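# Thread pull stud fully into tool holder taper, finger-tight

## Task

Turn the pull stud into the threaded hole at the tapered end of the tool holder until it is fully seated and snug by hand, without cross-threading or over-torquing it.

## Robot and tools

Robot: two UR7e-type arms, left_arm and right_arm, each with a Robotiq 140 two-finger gripper whose fingers cannot fold. Fingers point along the gripper's +z axis and open and close along its y axis. end_effector_position is the point between the pads when closed; fingertips reach about 33 mm past it at gaps up to 40 mm, only 9 mm when fully open. Each arm also carries a wrist camera.

Frames: every hand pose, velocity and target is in that arm's own base frame. The scene frame has its origin at table height midway between the nominal bases, +z up, +x out over the table, left_arm on +y. Calibrated bases: left_arm at (+0.028, +0.508, +0.050) m, quat_wxyz (+1.000, 0, 0, +0.011); right_arm at (-0.067, -0.435, +0.050) m, quat_wxyz (+1.000, 0, 0, +0.002). Fixed cameras and the table use the scene frame. Printed positions can be a few cm off, more at long reach.

Row layout (used by execute_actions and move): 20 numbers, always both arms. Left part: x, y, z (metres, absolute target for end_effector_position), qw, qx, qy, qz (absolute target orientation, w first), gripper position, force_limit, speed; then the same ten for the right arm. The last three of each part lie in [-1, 1]. Position: +1 fully open (140 mm), pads meet near -0.8, -1 closes until blocked. force_limit with a slow close (speed -1) gives roughly 14 N at -1, 40 N at 0, 58 N at +1; faster closes grip much harder. speed: about 30 mm/s at -1, 140 at 0, 250 at +1. Both start at +1. To keep an arm idle, resend its last reported pose and its last finger numbers every call; a 0 is a real command. Keep sending the same quaternion to hold orientation.

execute_actions(actions, cameras): actions is a list of up to 15 rows per action, each row one 1/30 s step; a short table repeats its last row. Each action's targets must be within 0.6 m of the gripper's current position along each gripper axis, or it is refused. Images return only for an empty list or when cameras names them (["all"] for all).

move(target, speed, blend, stop_force, zero, blocking, cameras): straight-line paths to one row or a list of up to 15 rows (absolute poses). speed in m/s, 0.002 to 3.6, default 0.25; turning up to twice that in rad/s. blend in m rounds corners. stop_force 3 to 120 N ends an arm's path on contact; it is unreliable while the gripper rotates, and must be omitted when backing away from something. zero (default true) rezeroes first. blocking=false returns after 0.5 s while the move continues; not allowed with stop_force. Paths ignore obstacles and the other arm; steer clear of an arm's own base. Result adds a move: line: done, off_target, moving, held, fault, plus limits (paced = clipped, held = steps withheld).

wait(seconds 0-10), stop() brakes a running move, zoom_image(camera, region [x0,y0,x1,y1], at most 504x504) on the latest image, zero_wrist_force(arm), read_manual, finished_scene(scene) which is final.

Cameras: cam_head_left, cam_head_right, cam_high, cam_low (672x504), cam_left_wrist, cam_right_wrist.

Results: pose, velocities, Hand target (where the arm is heading; command the remainder next time), Tool commands, Joint positions/torques, Wrist force and torque in the end-effector axes (a surface push reads as force into the arm; noise about 0.18 N), object_status (0 moving, 1 blocked while opening, 2 blocked while closing = gripped, 3 reached or pads met), position_measured in counts (3 open, 75 ≈ 100 mm, 139 ≈ 60 mm, 200 ≈ 20 mm, 230 closed). To tighten a grip, raise force_limit and step position -1 to -0.98; to loosen, reopen and close slowly.

Orientation commands are clipped to 32 degrees from measured each step, so large turns such as screwing need several steps; regrip between wrist turns rather than over-winding a joint, and free a joint at its limit with turns under half a revolution back.

Avoid: targets past a firm contact (arms are stiff; fault stops), contact torque reaching limits (wrist joints 26.6 N m, others 142) or net force near 150 N, which halts the arm for 10 s; gripper-to-gripper pressing; dropping or flinging parts; anything leaving the table; heavy twist when the thread binds. Motors heat when holding loads or straining; at 85 °C the arm brakes 30-60 s. Parts may get nudged now and then. Smoother, quicker work is better.

Each tool is called after ">>>" as a command line: name --argument value for each argument, lists and objects as JSON in quotes; but a table of rows of numbers goes row by row, as --pt "numbers of a row", without its own name.

## Session

>>> execute_actions --actions '[]'

Scene clock: 0.00 s.
left_arm: end_effector_position=(+0.6568, +0.3200, +0.3065) position_measured=3 object_status=3 end_effector_quat_wxyz=(-0.357, +0.890, +0.120, +0.258) | right_arm: end_effector_position=(+0.6485, -0.1120, +0.0618) position_measured=3 object_status=3 end_effector_quat_wxyz=(+0.020, +0.894, -0.071, +0.442)
Joint positions: left_arm=[-0.056 -1.389 1.732 -2.414 -0.771 3.034] | right_arm=[-0.529 -1.108 2.325 -3.662 -1.252 2.92]
Joint velocities: within noise
Joint torques (N m): no reading
Wrist force (N): no reading
Wrist torque (N m): no reading
Wrist force, peak (N): no reading
Hand target: left_arm +0.6568, +0.3200, +0.3065; -0.357, +0.890, +0.120, +0.258 | right_arm +0.6485, -0.1120, +0.0618; +0.020, +0.894, -0.071, +0.442
Tool commands: left_gripper/position=+1.0 left_gripper/force_limit=+1.0 left_gripper/speed=+1.0 right_gripper/position=+1.0 right_gripper/force_limit=+1.0 right_gripper/speed=+1.0

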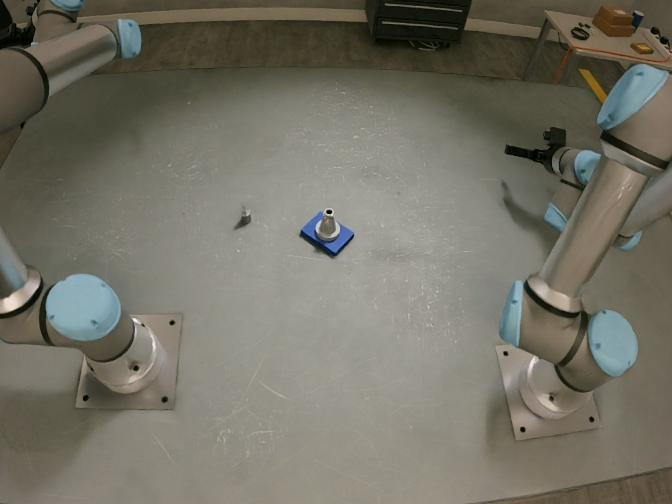

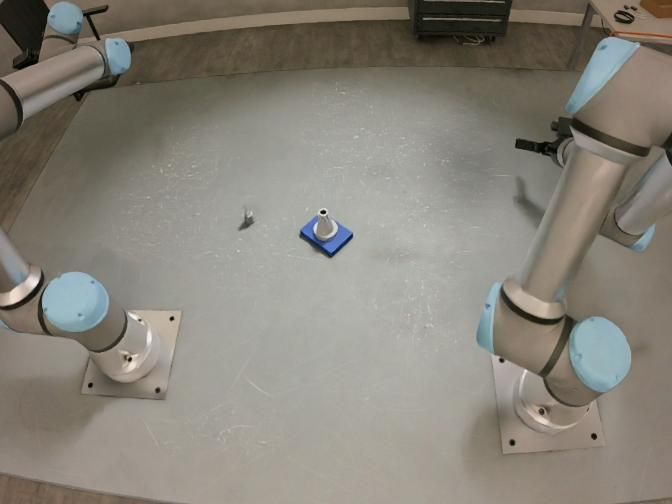

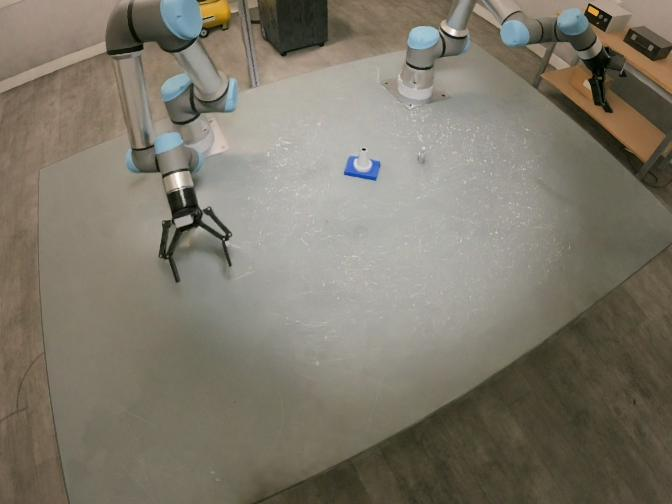

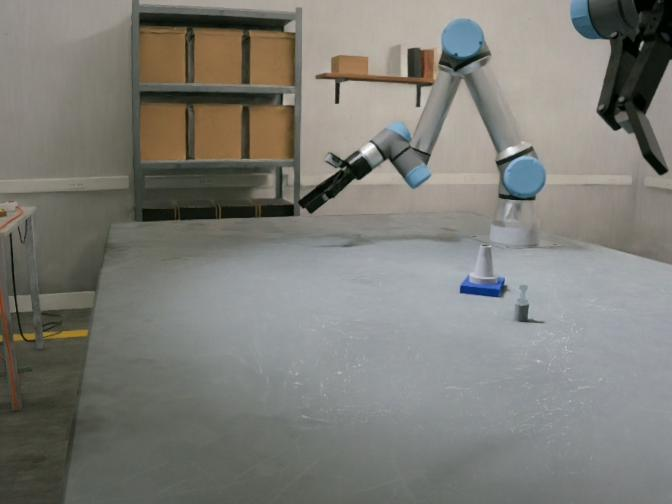

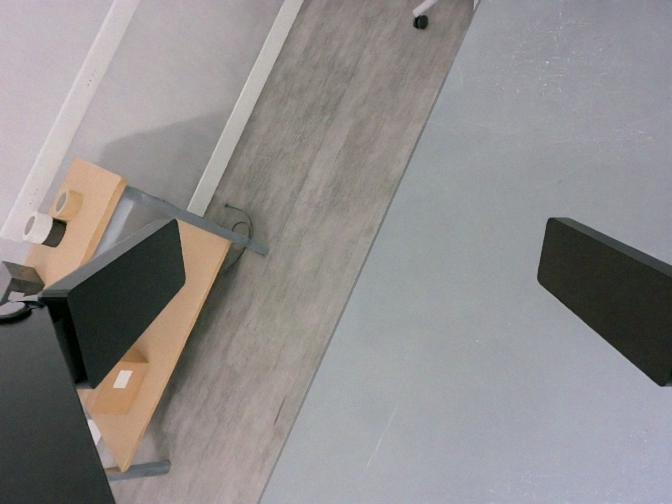

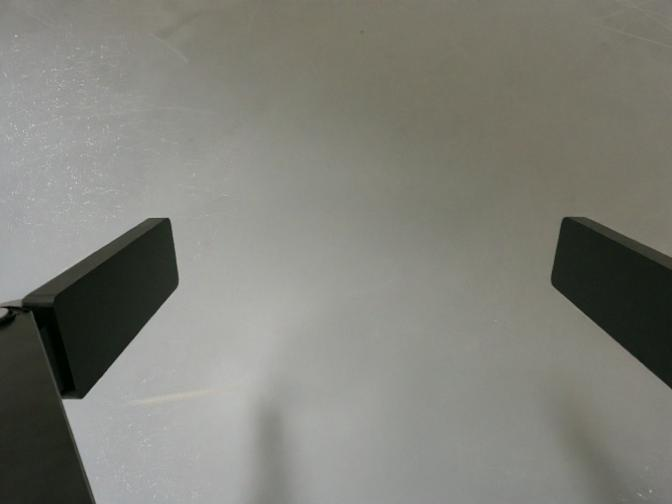

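>>> zoom_image --camera "cam_low" --region '[440, 230, 560, 340]'

>>> zoom_image --camera "cam_head_left" --region '[220, 180, 370, 280]'

>>> zoom_image --camera "cam_high" --region '[330, 130, 450, 200]'

Scaled by 4.200 from the camera's 672x504 image, which has a finer 960x720 frame.

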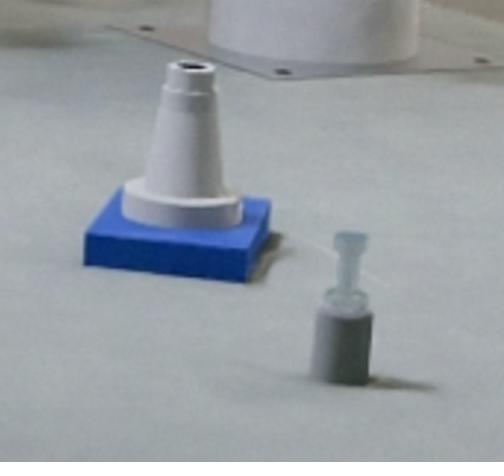

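Scaled by 3.360 from the camera's 672x504 image, which has a finer 960x720 frame.

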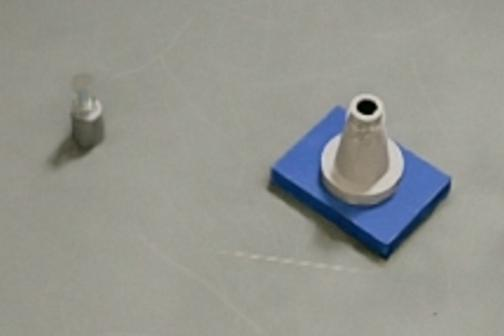

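Scaled by 4.200 from the camera's 672x504 image, which has a finer 960x720 frame.

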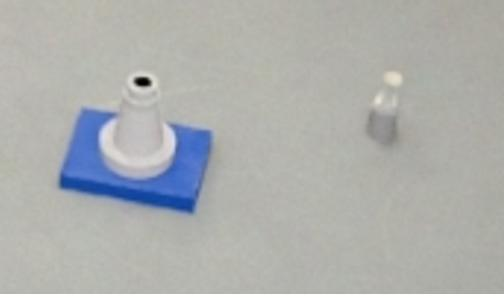

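>>> move --target '[0.42,-0.22,0.3,0,1,0,0,1,1,1,0.6485,-0.112,0.0618,0.02,0.894,-0.071,0.442,1,1,1]' --speed 0.4 --cameras '["cam_left_wrist","cam_head_left","cam_low"]'

Scene clock: 24.57 s.
left_arm: end_effector_position=(+0.4201, -0.2199, +0.3000) position_measured=3 object_status=3 end_effector_quat_wxyz=(+0.000, +1.000, +0.000, +0.000) | right_arm: end_effector_position=(+0.6485, -0.1120, +0.0618) position_measured=3 object_status=3 end_effector_quat_wxyz=(+0.020, +0.894, -0.071, +0.442)
Joint positions: left_arm=[-0.767 -1.656 1.592 -1.507 -1.571 2.374] | right_arm=[-0.529 -1.107 2.325 -3.665 -1.253 2.921]
Joint torques (N m): left_arm=[-2.41 -32.34 -17.34 -0.35 -1.28 1.54] | right_arm=[7.92 -20.23 -2.26 -4.92 -1.76 1.34]
Wrist force (N): left_arm=[-1.3 2.5 -1.7] | right_arm=[-0.2 -0.2 -0.2]
Wrist torque (N m): left_arm=[0.26 -0.13 -0.22] | right_arm=[-0.03 0.04 -0.10]
Wrist force, peak (N): left_arm=[-2.5 5.3 -1.5] | right_arm=[0.0 -0.5 0.2]
Hand target: left_arm +0.4200, -0.2200, +0.3000; +0.000, +1.000, +0.000, +0.000 | right_arm +0.6485, -0.1120, +0.0618; +0.020, +0.894, -0.071, +0.442
Off the commanded pose: left_arm 0.000 m, 0 deg | right_arm 0.000 m, 0 deg.
move: done
Images, in order (width x height): cam_head_left 672x504, cam_low 672x504, cam_left_wrist 672x504.

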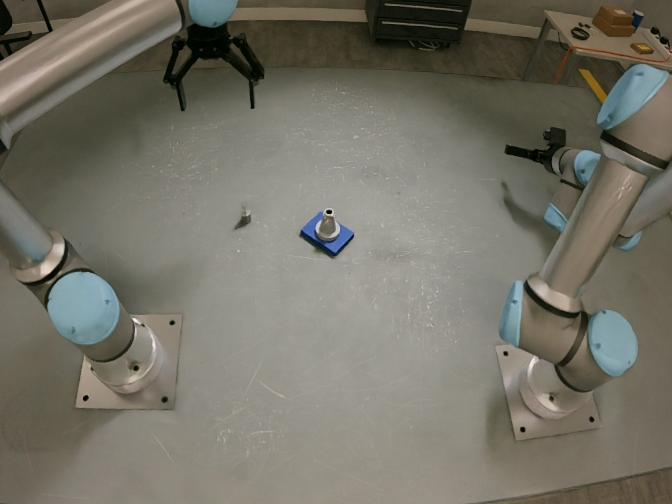

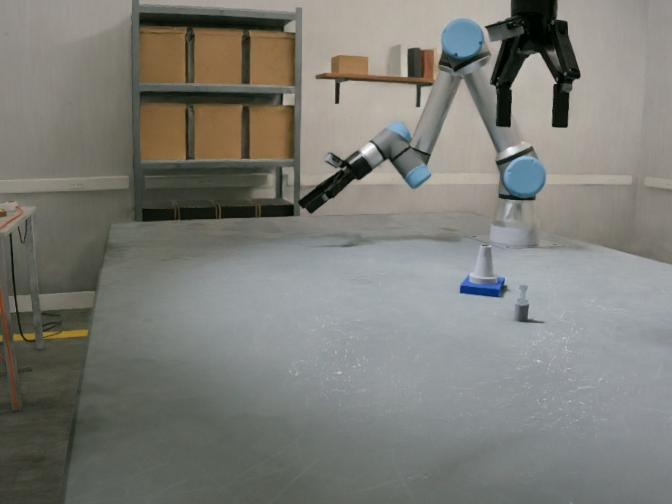

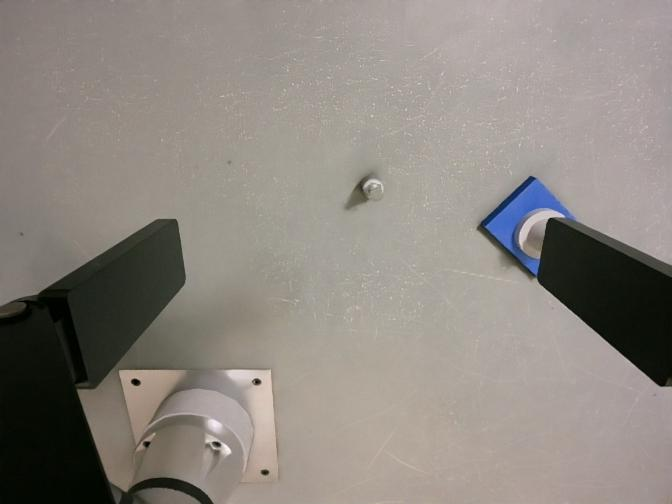

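>>> move --target '[0.397,-0.25,0.14,0,1,0,0,0.3,1,1,0.6485,-0.112,0.0618,0.02,0.894,-0.071,0.442,1,1,1]' --cameras '["cam_left_wrist","cam_low"]'

>>> zoom_image --camera "cam_left_wrist" --region '[220, 100, 460, 300]'

>>> move --target '[0.397,-0.415,0.25,0,0.70711,-0.70711,0,1,1,1,0.6485,-0.112,0.0618,0.02,0.894,-0.071,0.442,1,1,1]' --cameras '["cam_left_wrist","cam_low","cam_head_left"]'

Scene clock: 38.90 s.
left_arm: end_effector_position=(+0.3970, -0.2500, +0.1400) position_measured=91 object_status=3 end_effector_quat_wxyz=(+0.000, +1.000, +0.000, +0.000) | right_arm: end_effector_position=(+0.6485, -0.1120, +0.0618) position_measured=3 object_status=3 end_effector_quat_wxyz=(+0.020, +0.894, -0.071, +0.442)
Joint positions: left_arm=[-0.85 -1.613 1.967 -1.925 -1.571 2.292] | right_arm=[-0.529 -1.107 2.325 -3.665 -1.253 2.921]
Joint torques (N m): left_arm=[8.84 -29.9 -17.5 -4.16 1.09 1.82] | right_arm=[6.47 -22.26 -3.52 -2.58 -0.47 0.14]
Wrist force (N): left_arm=[-1.2 2.1 -2.0] | right_arm=[0.1 -0.2 -0.2]
Wrist torque (N m): left_arm=[0.17 -0.15 -0.15] | right_arm=[-0.04 -0.02 -0.10]
Wrist force, peak (N): left_arm=[-0.6 1.8 -4.4] | right_arm=[0.0 -0.5 -0.2]
Hand target: left_arm +0.3970, -0.2500, +0.1400; +0.000, +1.000, +0.000, +0.000 | right_arm +0.6485, -0.1120, +0.0618; +0.020, +0.894, -0.071, +0.442
Off the commanded pose: left_arm 0.000 m, 0 deg | right_arm 0.000 m, 0 deg.
move: done
Images, in order (width x height): cam_low 672x504, cam_left_wrist 672x504.

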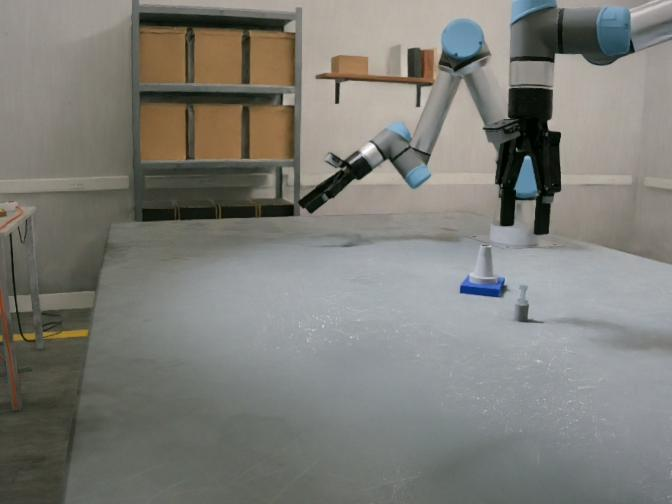

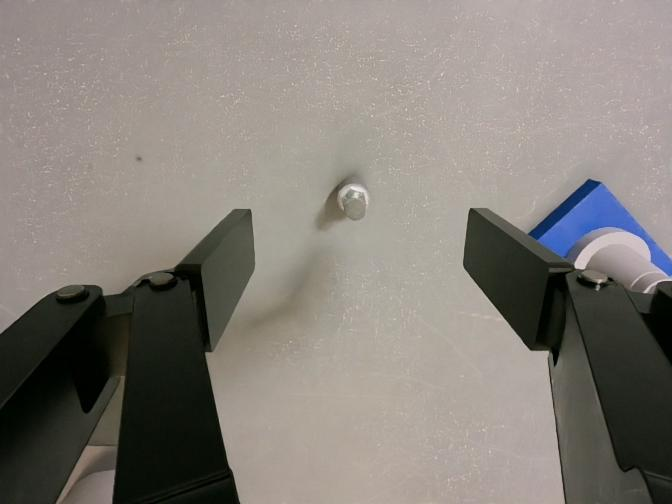

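Scaled by 2.100 from the camera's 672x504 image, which has a finer 960x720 frame.

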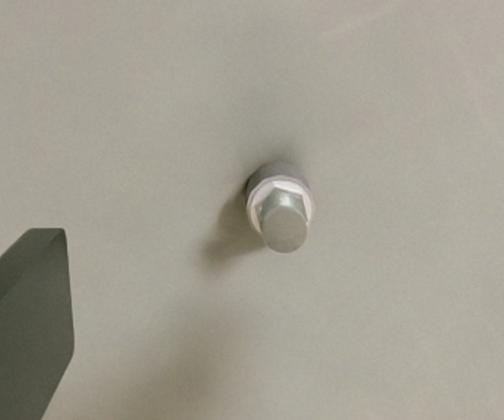

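Scene clock: 42.53 s.
left_arm: end_effector_position=(+0.3970, -0.4150, +0.2499) position_measured=3 object_status=3 end_effector_quat_wxyz=(+0.000, +0.707, -0.707, +0.000) | right_arm: end_effector_position=(+0.6485, -0.1120, +0.0618) position_measured=3 object_status=3 end_effector_quat_wxyz=(+0.020, +0.894, -0.071, +0.442)
Joint positions: left_arm=[-1.042 -1.412 1.465 -1.624 -1.571 3.67] | right_arm=[-0.529 -1.107 2.325 -3.665 -1.253 2.921]
Joint torques (N m): left_arm=[9.52 -43.24 -20.32 -5.55 -1.5 0.6] | right_arm=[5.04 -25.28 -4.67 -2.24 0.48 -0.07]
Wrist force (N): left_arm=[-1.3 2.4 -1.9] | right_arm=[-0.1 -0.2 -0.1]
Wrist torque (N m): left_arm=[0.24 -0.14 -0.06] | right_arm=[-0.04 0.03 -0.10]
Wrist force, peak (N): left_arm=[-1.2 2.7 -1.9] | right_arm=[0.1 -0.5 0.0]
Hand target: left_arm +0.3970, -0.4150, +0.2500; +0.000, +0.707, -0.707, +0.000 | right_arm +0.6485, -0.1120, +0.0618; +0.020, +0.894, -0.071, +0.442
Off the commanded pose: left_arm 0.000 m, 0 deg | right_arm 0.000 m, 0 deg.
move: done
Images, in order (width x height): cam_head_left 672x504, cam_low 672x504, cam_left_wrist 672x504.

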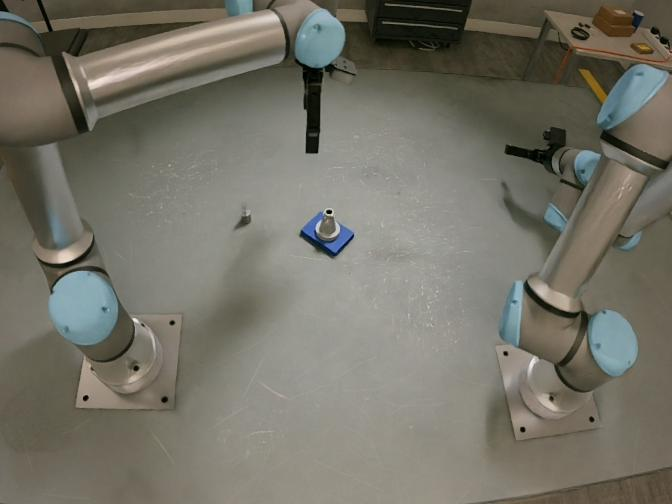

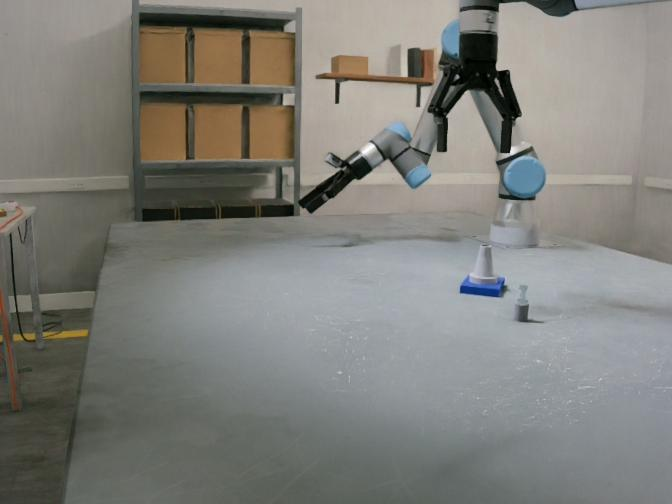

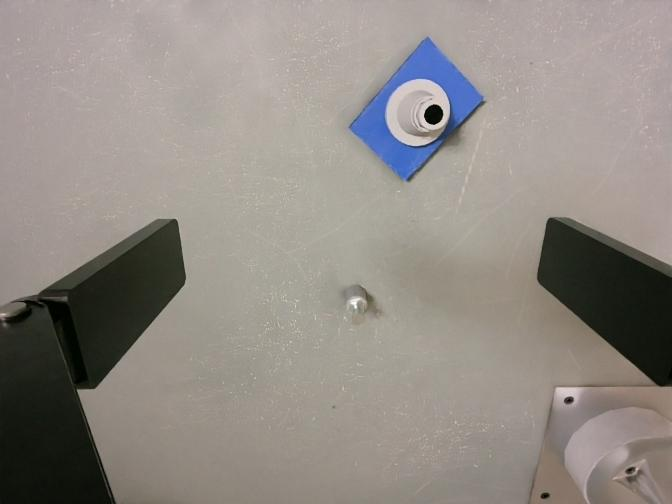

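>>> move --target '[0.325,-0.425,0.2,0,0.70711,-0.70711,0,0.3,1,1,0.6485,-0.112,0.0618,0.02,0.894,-0.071,0.442,1,1,1]' --cameras '["cam_left_wrist","cam_head_left"]'

>>> zoom_image --camera "cam_left_wrist" --region '[240, 0, 480, 200]'

>>> move --target '[0.36,-0.47,0.2,0,1,0,0,0.3,1,1,0.6485,-0.112,0.0618,0.02,0.894,-0.071,0.442,1,1,1]' --cameras '["cam_left_wrist"]'

>>> zoom_image --camera "cam_left_wrist" --region '[240, 50, 480, 250]'

Scene clock: 68.00 s.
left_arm: end_effector_position=(+0.3251, -0.4250, +0.2001) position_measured=91 object_status=3 end_effector_quat_wxyz=(+0.000, +0.707, -0.707, +0.000) | right_arm: end_effector_position=(+0.6485, -0.1120, +0.0618) position_measured=3 object_status=3 end_effector_quat_wxyz=(+0.020, +0.894, -0.071, +0.442)
Joint positions: left_arm=[-1.17 -1.492 1.684 -1.763 -1.571 3.543] | right_arm=[-0.529 -1.107 2.325 -3.665 -1.253 2.921]
Joint torques (N m): left_arm=[-1.73 -20.47 -19.99 -1.24 1.13 0.73] | right_arm=[2.27 -27.11 -5.97 -2.28 1.66 -0.01]
Wrist force (N): left_arm=[-1.2 2.4 -1.4] | right_arm=[-0.1 -0.3 -0.2]
Wrist torque (N m): left_arm=[0.26 -0.17 -0.28] | right_arm=[-0.07 0.03 -0.10]
Wrist force, peak (N): left_arm=[-0.9 4.8 -0.1] | right_arm=[-0.1 -0.5 -0.2]
Hand target: left_arm +0.3250, -0.4250, +0.2000; +0.000, +0.707, -0.707, +0.000 | right_arm +0.6485, -0.1120, +0.0618; +0.020, +0.894, -0.071, +0.442
Off the commanded pose: left_arm 0.000 m, 0 deg | right_arm 0.000 m, 0 deg.
move: done
Images, in order (width x height): cam_head_left 672x504, cam_left_wrist 672x504.

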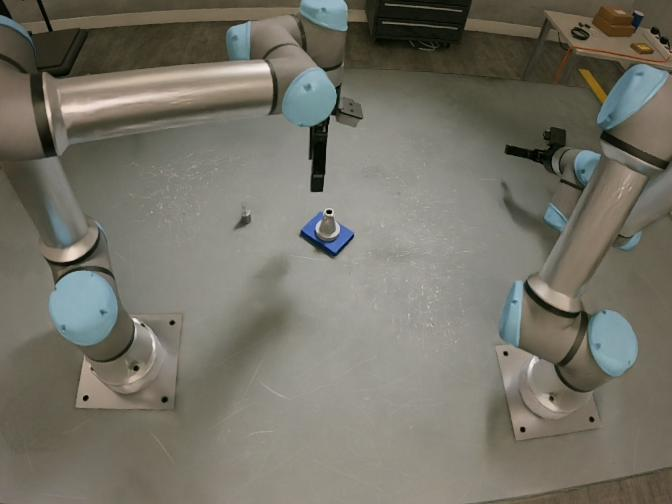

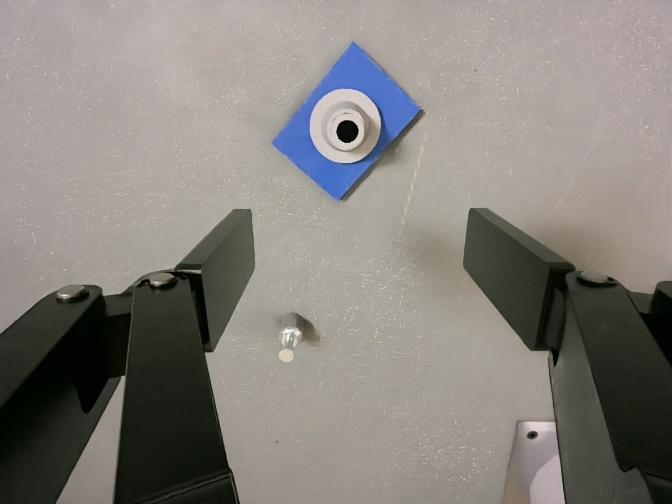

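Scaled by 2.100 from the camera's 672x504 image, which has a finer 960x720 frame.

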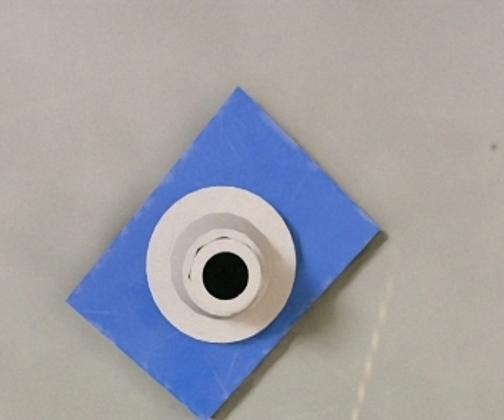

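Scene clock: 71.63 s.
left_arm: end_effector_position=(+0.3601, -0.4700, +0.2000) position_measured=91 object_status=3 end_effector_quat_wxyz=(+0.000, +1.000, +0.000, +0.000) | right_arm: end_effector_position=(+0.6485, -0.1120, +0.0618) position_measured=3 object_status=3 end_effector_quat_wxyz=(+0.020, +0.894, -0.071, +0.442)
Joint positions: left_arm=[-1.144 -1.356 1.526 -1.741 -1.571 1.998] | right_arm=[-0.529 -1.107 2.325 -3.665 -1.253 2.921]
Joint torques (N m): left_arm=[-5.01 -45.39 -18.4 -1.57 1.36 -0.88] | right_arm=[0.18 -30.06 -5.99 -2.27 2.03 -0.11]
Wrist force (N): left_arm=[-1.2 2.3 -1.4] | right_arm=[0.0 -0.1 0.1]
Wrist torque (N m): left_arm=[0.22 -0.18 -0.28] | right_arm=[-0.01 -0.01 -0.10]
Wrist force, peak (N): left_arm=[-1.7 2.6 -1.7] | right_arm=[0.0 -0.4 -0.2]
Hand target: left_arm +0.3600, -0.4700, +0.2000; +0.000, +1.000, +0.000, +0.000 | right_arm +0.6485, -0.1120, +0.0618; +0.020, +0.894, -0.071, +0.442
Off the commanded pose: left_arm 0.000 m, 0 deg | right_arm 0.000 m, 0 deg.
move: done
Images, in order (width x height): cam_left_wrist 672x504.

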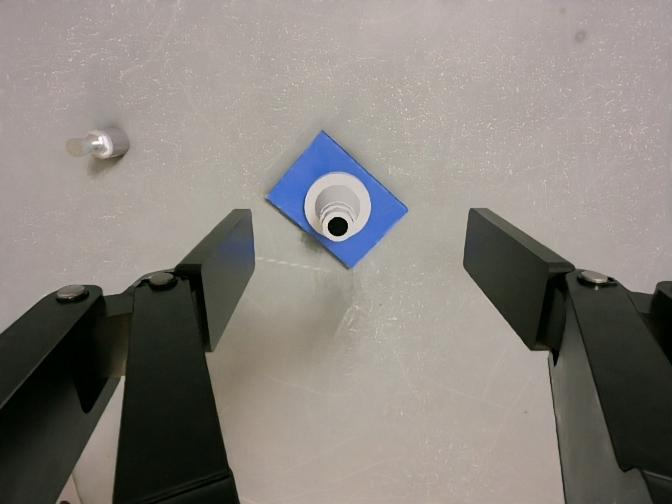

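Scaled by 2.100 from the camera's 672x504 image, which has a finer 960x720 frame.

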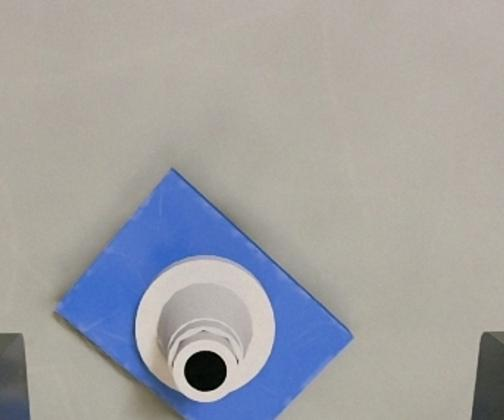

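>>> move --pt "0.377 -0.40 0.2 0 0.5 0.866 0 0.3 1 1 0.6485 -0.112 0.0618 0.02 0.894 -0.071 0.442 1 1 1" --pt "0.38 -0.33 0.2 0 -0.5 0.866 0 0.3 1 1 0.6485 -0.112 0.0618 0.02 0.894 -0.071 0.442 1 1 1" --pt "0.3835 -0.27 0.2 0 1 0 0 0.3 1 1 0.6485 -0.112 0.0618 0.02 0.894 -0.071 0.442 1 1 1" --pt "0.3835 -0.2535 0.15 0 0.866 0.5 0 0.3 1 1 0.6485 -0.112 0.0618 0.02 0.894 -0.071 0.442 1 1 1" --speed 0.8 --blend 0.02

>>> move --target '[0.3835,-0.2535,0.06,0,0.866,0.5,0,-0.2,1,1,0.6485,-0.112,0.0618,0.02,0.894,-0.071,0.442,1,1,1]' --speed 0.15 --cameras '["cam_left_wrist","cam_low"]'

>>> zoom_image --camera "cam_low" --region '[470, 240, 570, 340]'

>>> zoom_image --camera "cam_left_wrist" --region '[240, 140, 440, 340]'

Scene clock: 111.50 s.
left_arm: end_effector_position=(+0.3835, -0.2535, +0.1499) position_measured=91 object_status=3 end_effector_quat_wxyz=(+0.000, +0.866, +0.500, +0.000) | right_arm: end_effector_position=(+0.6485, -0.1120, +0.0618) position_measured=3 object_status=3 end_effector_quat_wxyz=(+0.020, +0.894, -0.071, +0.442)
Joint positions: left_arm=[-0.878 -1.645 1.97 -1.896 -1.571 -5.067] | right_arm=[-0.529 -1.107 2.325 -3.665 -1.253 2.921]
Joint torques (N m): left_arm=[-7.54 -28.31 -31.53 -0.19 -0.23 -1.66] | right_arm=[-5.25 -36.79 -6.58 -2.29 2.05 -0.06]
Wrist force (N): left_arm=[-1.2 2.1 -1.8] | right_arm=[-0.1 -0.1 -0.1]
Wrist torque (N m): left_arm=[0.17 -0.14 -0.27] | right_arm=[-0.03 0.03 -0.10]
Wrist force, peak (N): left_arm=[-0.8 2.2 -2.8] | right_arm=[-0.2 -0.6 -0.1]
Hand target: left_arm +0.3835, -0.2535, +0.1500; +0.000, +0.866, +0.500, +0.000 | right_arm +0.6485, -0.1120, +0.0618; +0.020, +0.894, -0.071, +0.442
Off the commanded pose: left_arm 0.000 m, 0 deg | right_arm 0.000 m, 0 deg.
move: done

Scene clock: 112.57 s.
left_arm: end_effector_position=(+0.3835, -0.2535, +0.0600) position_measured=154 object_status=3 end_effector_quat_wxyz=(+0.000, +0.866, +0.500, +0.000) | right_arm: end_effector_position=(+0.6485, -0.1120, +0.0618) position_measured=3 object_status=3 end_effector_quat_wxyz=(+0.020, +0.894, -0.071, +0.442)
Joint positions: left_arm=[-0.878 -1.54 2.124 -2.154 -1.571 -5.067] | right_arm=[-0.529 -1.107 2.325 -3.665 -1.253 2.921]
Joint torques (N m): left_arm=[8.53 -28.1 -22.89 -2.81 -1.6 1.75] | right_arm=[-5.87 -37.22 -7.63 -2.17 2.08 -0.04]
Wrist force (N): left_arm=[-1.0 2.4 -1.9] | right_arm=[0.1 -0.2 -0.4]
Wrist torque (N m): left_arm=[0.25 -0.15 -0.23] | right_arm=[-0.03 -0.03 -0.10]
Wrist force, peak (N): left_arm=[-1.2 2.6 -4.2] | right_arm=[-0.2 -0.3 -0.2]
Hand target: left_arm +0.3835, -0.2535, +0.0600; +0.000, +0.866, +0.500, +0.000 | right_arm +0.6485, -0.1120, +0.0618; +0.020, +0.894, -0.071, +0.442
Off the commanded pose: left_arm 0.000 m, 0 deg | right_arm 0.000 m, 0 deg.
move: done
Images, in order (width x height): cam_low 672x504, cam_left_wrist 672x504.

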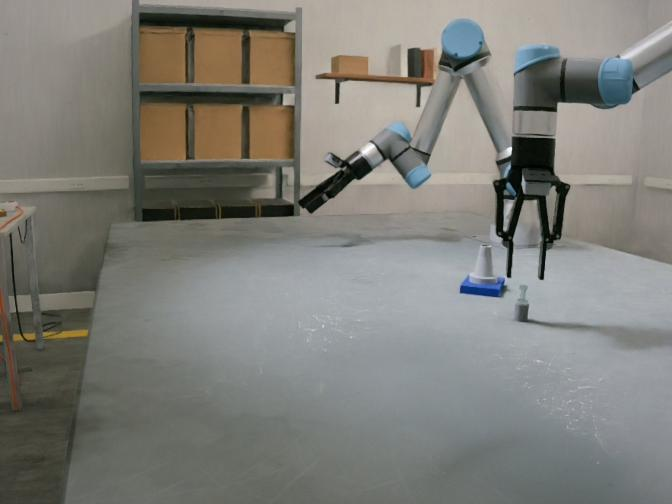

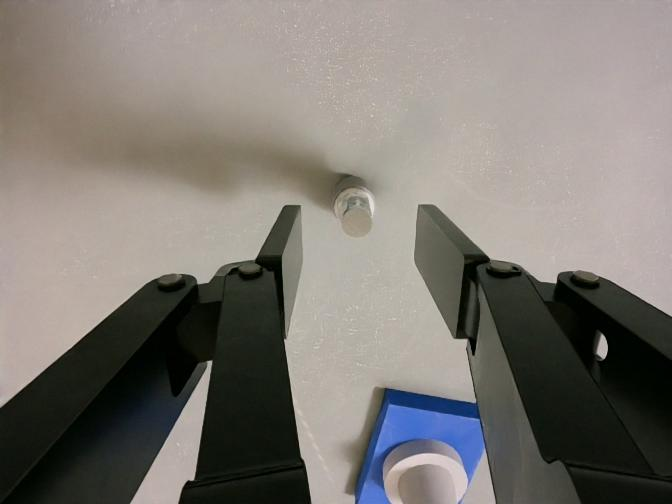

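Scaled by 5.040 from the camera's 672x504 image, which has a finer 960x720 frame.

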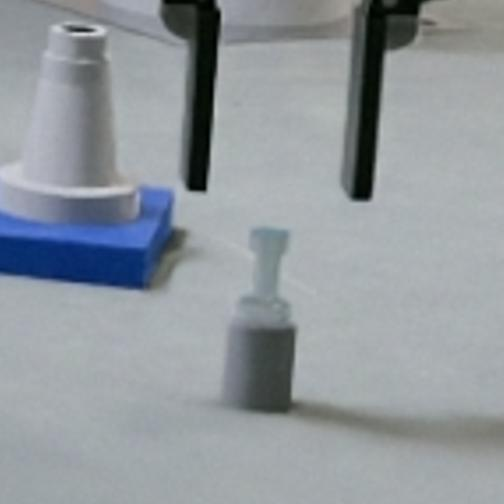

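Scaled by 2.520 from the camera's 672x504 image, which has a finer 960x720 frame.

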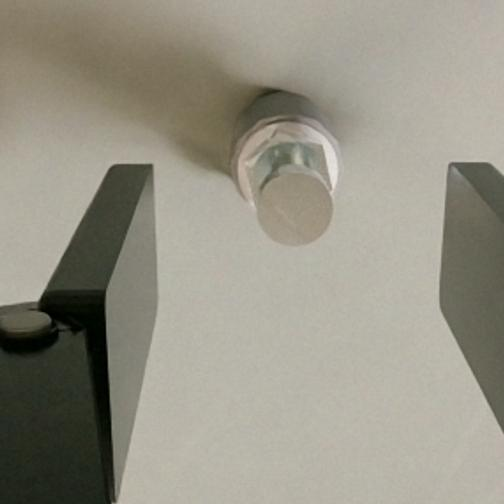

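>>> move --target '[0.3835,-0.2535,0.0135,0,0.866,0.5,0,-0.2,1,1,0.6485,-0.112,0.0618,0.02,0.894,-0.071,0.442,1,1,1]' --speed 0.08 --stop_force 6 --cameras '["cam_low","cam_left_wrist"]'

>>> zoom_image --camera "cam_low" --region '[480, 260, 560, 340]'

>>> zoom_image --camera "cam_left_wrist" --region '[240, 140, 440, 340]'

Scene clock: 122.07 s.
left_arm: end_effector_position=(+0.3835, -0.2535, +0.0135) position_measured=154 object_status=3 end_effector_quat_wxyz=(+0.000, +0.866, +0.500, +0.000) | right_arm: end_effector_position=(+0.6485, -0.1120, +0.0618) position_measured=3 object_status=3 end_effector_quat_wxyz=(+0.020, +0.894, -0.071, +0.442)
Joint positions: left_arm=[-0.878 -1.46 2.186 -2.296 -1.571 -5.067] | right_arm=[-0.529 -1.107 2.325 -3.665 -1.253 2.921]
Joint torques (N m): left_arm=[1.7 -35.85 -27.27 -3.61 1.76 0.14] | right_arm=[-7.46 -39.68 -7.98 -2.14 2.02 -0.02]
Wrist force (N): left_arm=[-1.3 2.2 -1.4] | right_arm=[-0.1 -0.1 0.0]
Wrist torque (N m): left_arm=[0.22 -0.10 -0.24] | right_arm=[-0.02 0.02 -0.10]
Wrist force, peak (N): left_arm=[-1.4 2.5 -3.2] | right_arm=[0.0 -0.4 -0.3]
Hand target: left_arm +0.3835, -0.2535, +0.0135; +0.000, +0.866, +0.500, +0.000 | right_arm +0.6485, -0.1120, +0.0618; +0.020, +0.894, -0.071, +0.442
Off the commanded pose: left_arm 0.000 m, 0 deg | right_arm 0.000 m, 0 deg.
move: done
Images, in order (width x height): cam_low 672x504, cam_left_wrist 672x504.

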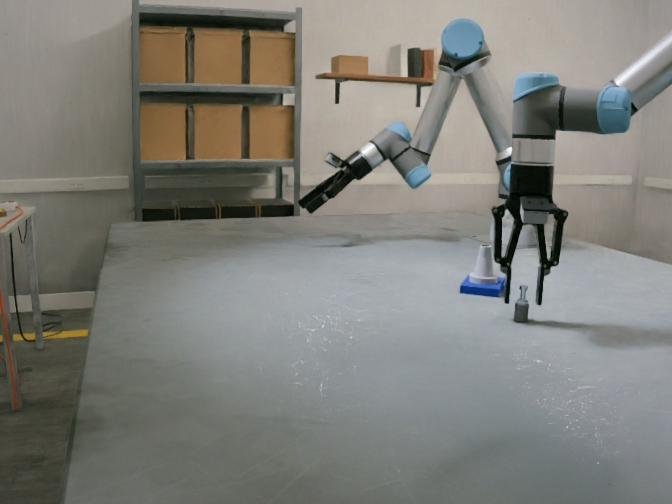

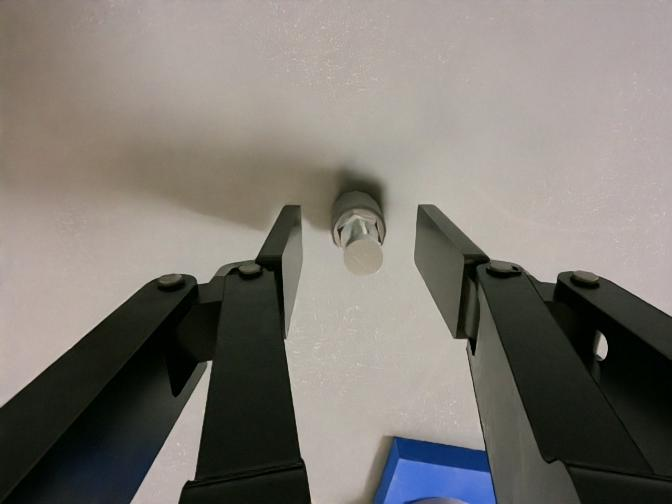

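Scaled by 6.300 from the camera's 672x504 image, which has a finer 960x720 frame.

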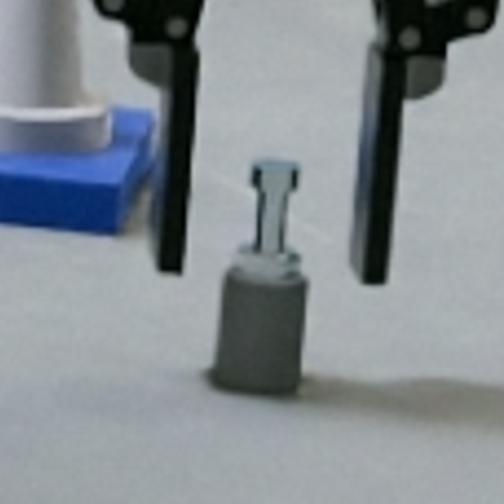

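Scaled by 2.520 from the camera's 672x504 image, which has a finer 960x720 frame.

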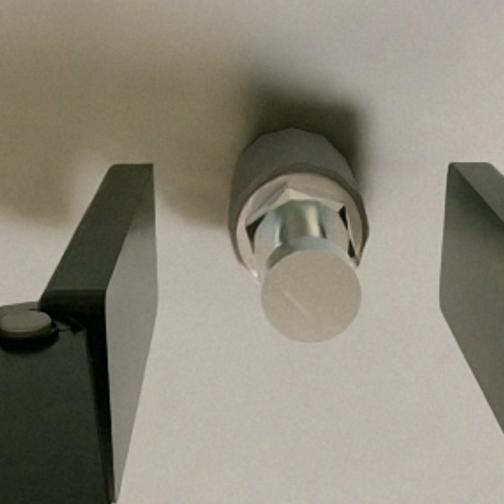

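>>> move --target '[0.3835,-0.2535,0.0145,0,0.866,0.5,0,-1,0.5,-1,0.6485,-0.112,0.0618,0.02,0.894,-0.071,0.442,1,1,1]' --speed 0.08

>>> wait --seconds 2 --cameras '["cam_low","cam_left_wrist"]'

>>> zoom_image --camera "cam_low" --region '[480, 260, 560, 340]'

>>> zoom_image --camera "cam_left_wrist" --region '[260, 160, 460, 360]'

Scene clock: 142.10 s.
left_arm: end_effector_position=(+0.3835, -0.2535, +0.0145) position_measured=203 object_status=0 end_effector_quat_wxyz=(+0.000, +0.866, +0.500, +0.000) | right_arm: end_effector_position=(+0.6485, -0.1120, +0.0618) position_measured=3 object_status=3 end_effector_quat_wxyz=(+0.020, +0.894, -0.071, +0.442)
Joint positions: left_arm=[-0.878 -1.462 2.185 -2.293 -1.571 -5.067] | right_arm=[-0.529 -1.107 2.325 -3.665 -1.253 2.921]
Joint torques (N m): left_arm=[-3.2 -26.32 -22.16 -3.76 1.86 0.28] | right_arm=[-6.76 -44.07 -9.04 -2.09 1.84 -0.06]
Wrist force (N): left_arm=[-0.5 0.5 -11.5] | right_arm=[-0.1 -0.2 0.1]
Wrist torque (N m): left_arm=[0.30 -0.16 -0.25] | right_arm=[-0.04 0.02 -0.10]
Wrist force, peak (N): left_arm=[-0.4 0.4 -11.5] | right_arm=[0.0 -0.5 0.0]
Hand target: left_arm +0.3835, -0.2535, +0.0145; +0.000, +0.866, +0.500, +0.000 | right_arm +0.6485, -0.1120, +0.0618; +0.020, +0.894, -0.071, +0.442
Off the commanded pose: left_arm 0.000 m, 0 deg | right_arm 0.000 m, 0 deg.
move: done

Scene clock: 144.10 s.
left_arm: end_effector_position=(+0.3835, -0.2535, +0.0145) position_measured=203 object_status=2 end_effector_quat_wxyz=(+0.000, +0.866, +0.500, +0.000) | right_arm: end_effector_position=(+0.6485, -0.1120, +0.0618) position_measured=3 object_status=3 end_effector_quat_wxyz=(+0.020, +0.894, -0.071, +0.442)
Joint positions: left_arm=[-0.878 -1.462 2.185 -2.293 -1.571 -5.067] | right_arm=[-0.529 -1.107 2.325 -3.665 -1.253 2.921]
Joint torques (N m): left_arm=[-5.66 -13.48 -12.39 -4.95 1.62 0.41] | right_arm=[-6.95 -45.64 -9.4 -2.19 2 -0.01]
Wrist force (N): left_arm=[-0.8 0.6 -11.6] | right_arm=[0.0 -0.2 -0.1]
Wrist torque (N m): left_arm=[0.30 -0.10 -0.25] | right_arm=[-0.04 0.00 -0.10]
Wrist force, peak (N): left_arm=[-0.9 0.2 -11.7] | right_arm=[0.3 -0.4 -0.4]
Hand target: left_arm +0.3835, -0.2535, +0.0145; +0.000, +0.866, +0.500, +0.000 | right_arm +0.6485, -0.1120, +0.0618; +0.020, +0.894, -0.071, +0.442
Tool commands: left_gripper/position=-1.0 left_gripper/force_limit=+0.5 left_gripper/speed=-1.0 right_gripper/position=+1.0 right_gripper/force_limit=+1.0 right_gripper/speed=+1.0
Off the commanded pose: left_arm 0.000 m, 0 deg | right_arm 0.000 m, 0 deg.
wait: 2.00 s; at rest by 0.17 s
Images, in order (width x height): cam_low 672x504, cam_left_wrist 672x504.

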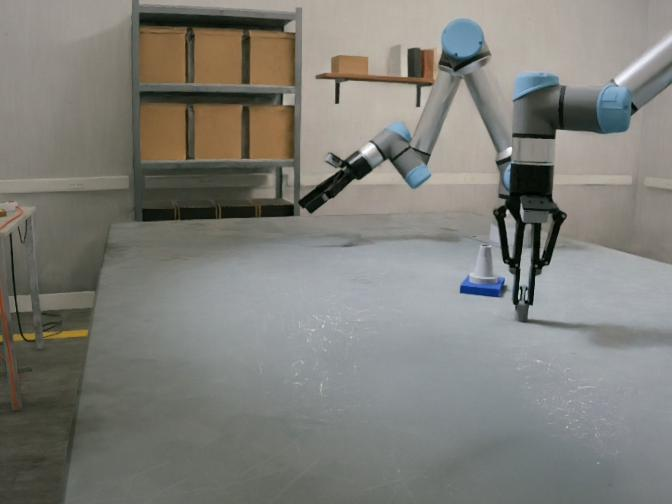

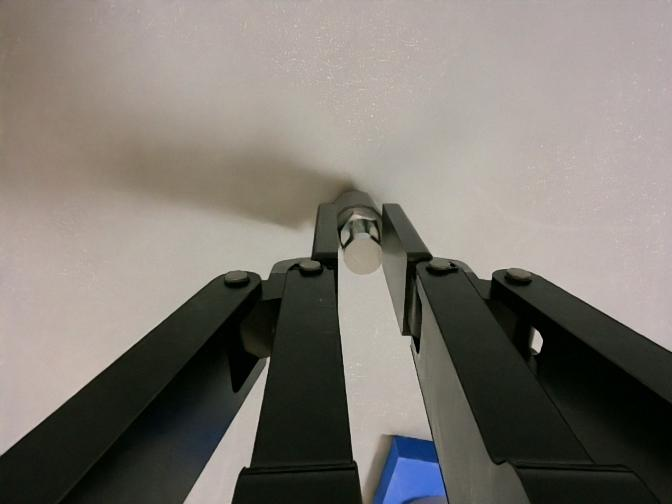

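Scaled by 6.300 from the camera's 672x504 image, which has a finer 960x720 frame.

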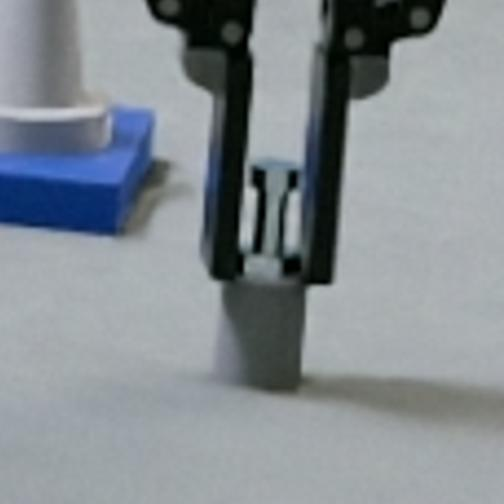

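Scaled by 2.520 from the camera's 672x504 image, which has a finer 960x720 frame.

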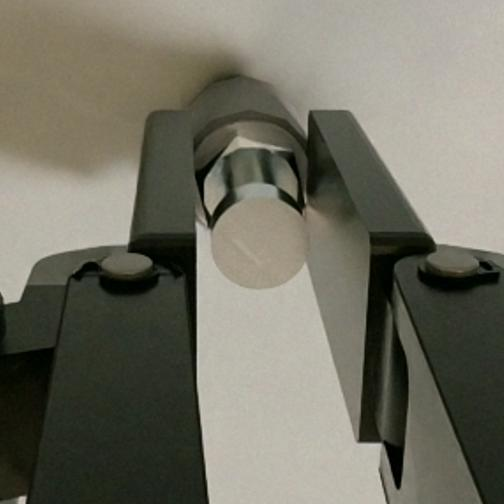

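>>> move --target '[0.3835,-0.2535,0.1,0,0.866,0.5,0,-1,0.5,-1,0.6485,-0.112,0.0618,0.02,0.894,-0.071,0.442,1,1,1]' --speed 0.06 --cameras '["cam_low","cam_left_wrist"]'

>>> zoom_image --camera "cam_low" --region '[480, 220, 580, 330]'

>>> zoom_image --camera "cam_left_wrist" --region '[260, 160, 460, 360]'

Scene clock: 153.33 s.
left_arm: end_effector_position=(+0.3835, -0.2535, +0.1001) position_measured=203 object_status=2 end_effector_quat_wxyz=(+0.000, +0.866, +0.500, +0.000) | right_arm: end_effector_position=(+0.6485, -0.1120, +0.0618) position_measured=3 object_status=3 end_effector_quat_wxyz=(+0.020, +0.894, -0.071, +0.442)
Joint positions: left_arm=[-0.878 -1.595 2.061 -2.037 -1.571 -5.067] | right_arm=[-0.529 -1.107 2.325 -3.665 -1.253 2.921]
Joint torques (N m): left_arm=[2.15 -14.56 -15.22 -5.54 1.74 1.24] | right_arm=[-6.99 -43.83 -10.34 -2.32 1.95 -0.03]
Wrist force (N): left_arm=[-1.0 2.4 -1.0] | right_arm=[-0.1 -0.3 -0.2]
Wrist torque (N m): left_arm=[0.26 -0.16 -0.23] | right_arm=[-0.07 0.02 -0.10]
Wrist force, peak (N): left_arm=[-0.7 0.3 -11.9] | right_arm=[-0.1 -0.6 -0.1]
Hand target: left_arm +0.3835, -0.2535, +0.1000; +0.000, +0.866, +0.500, +0.000 | right_arm +0.6485, -0.1120, +0.0618; +0.020, +0.894, -0.071, +0.442
Off the commanded pose: left_arm 0.000 m, 0 deg | right_arm 0.000 m, 0 deg.
move: done
Images, in order (width x height): cam_low 672x504, cam_left_wrist 672x504.

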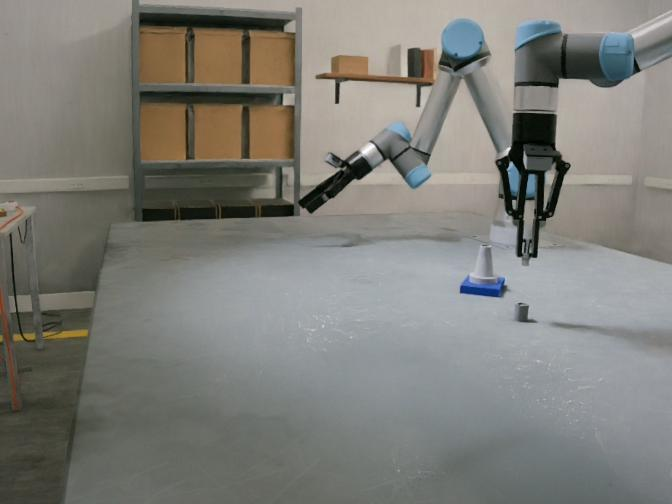

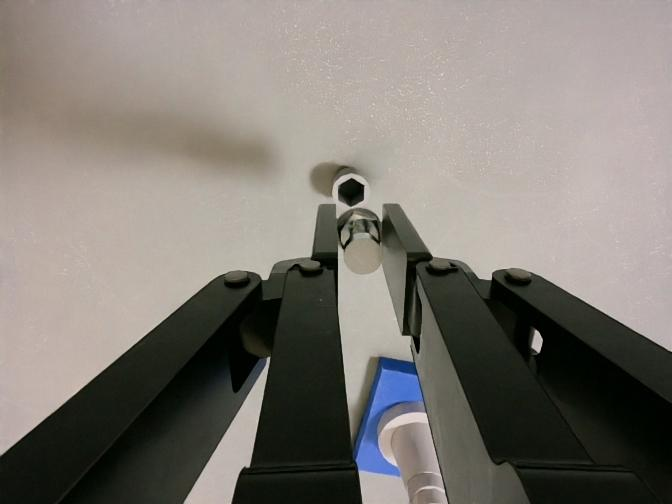

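Scaled by 4.582 from the camera's 672x504 image, which has a finer 960x720 frame.

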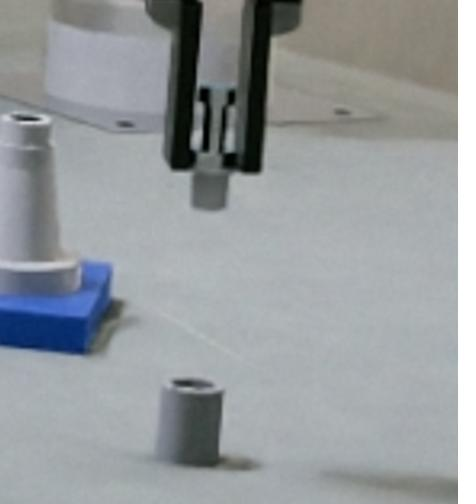

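Scaled by 2.520 from the camera's 672x504 image, which has a finer 960x720 frame.

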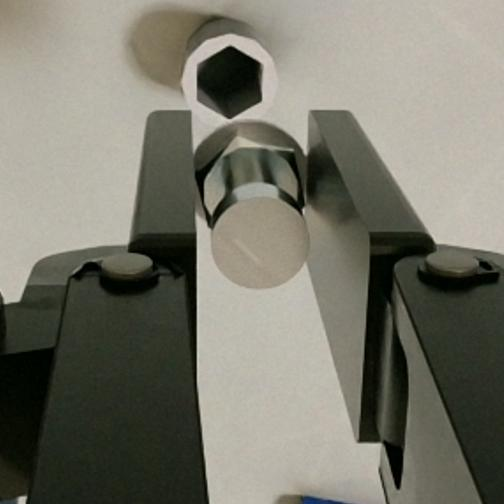

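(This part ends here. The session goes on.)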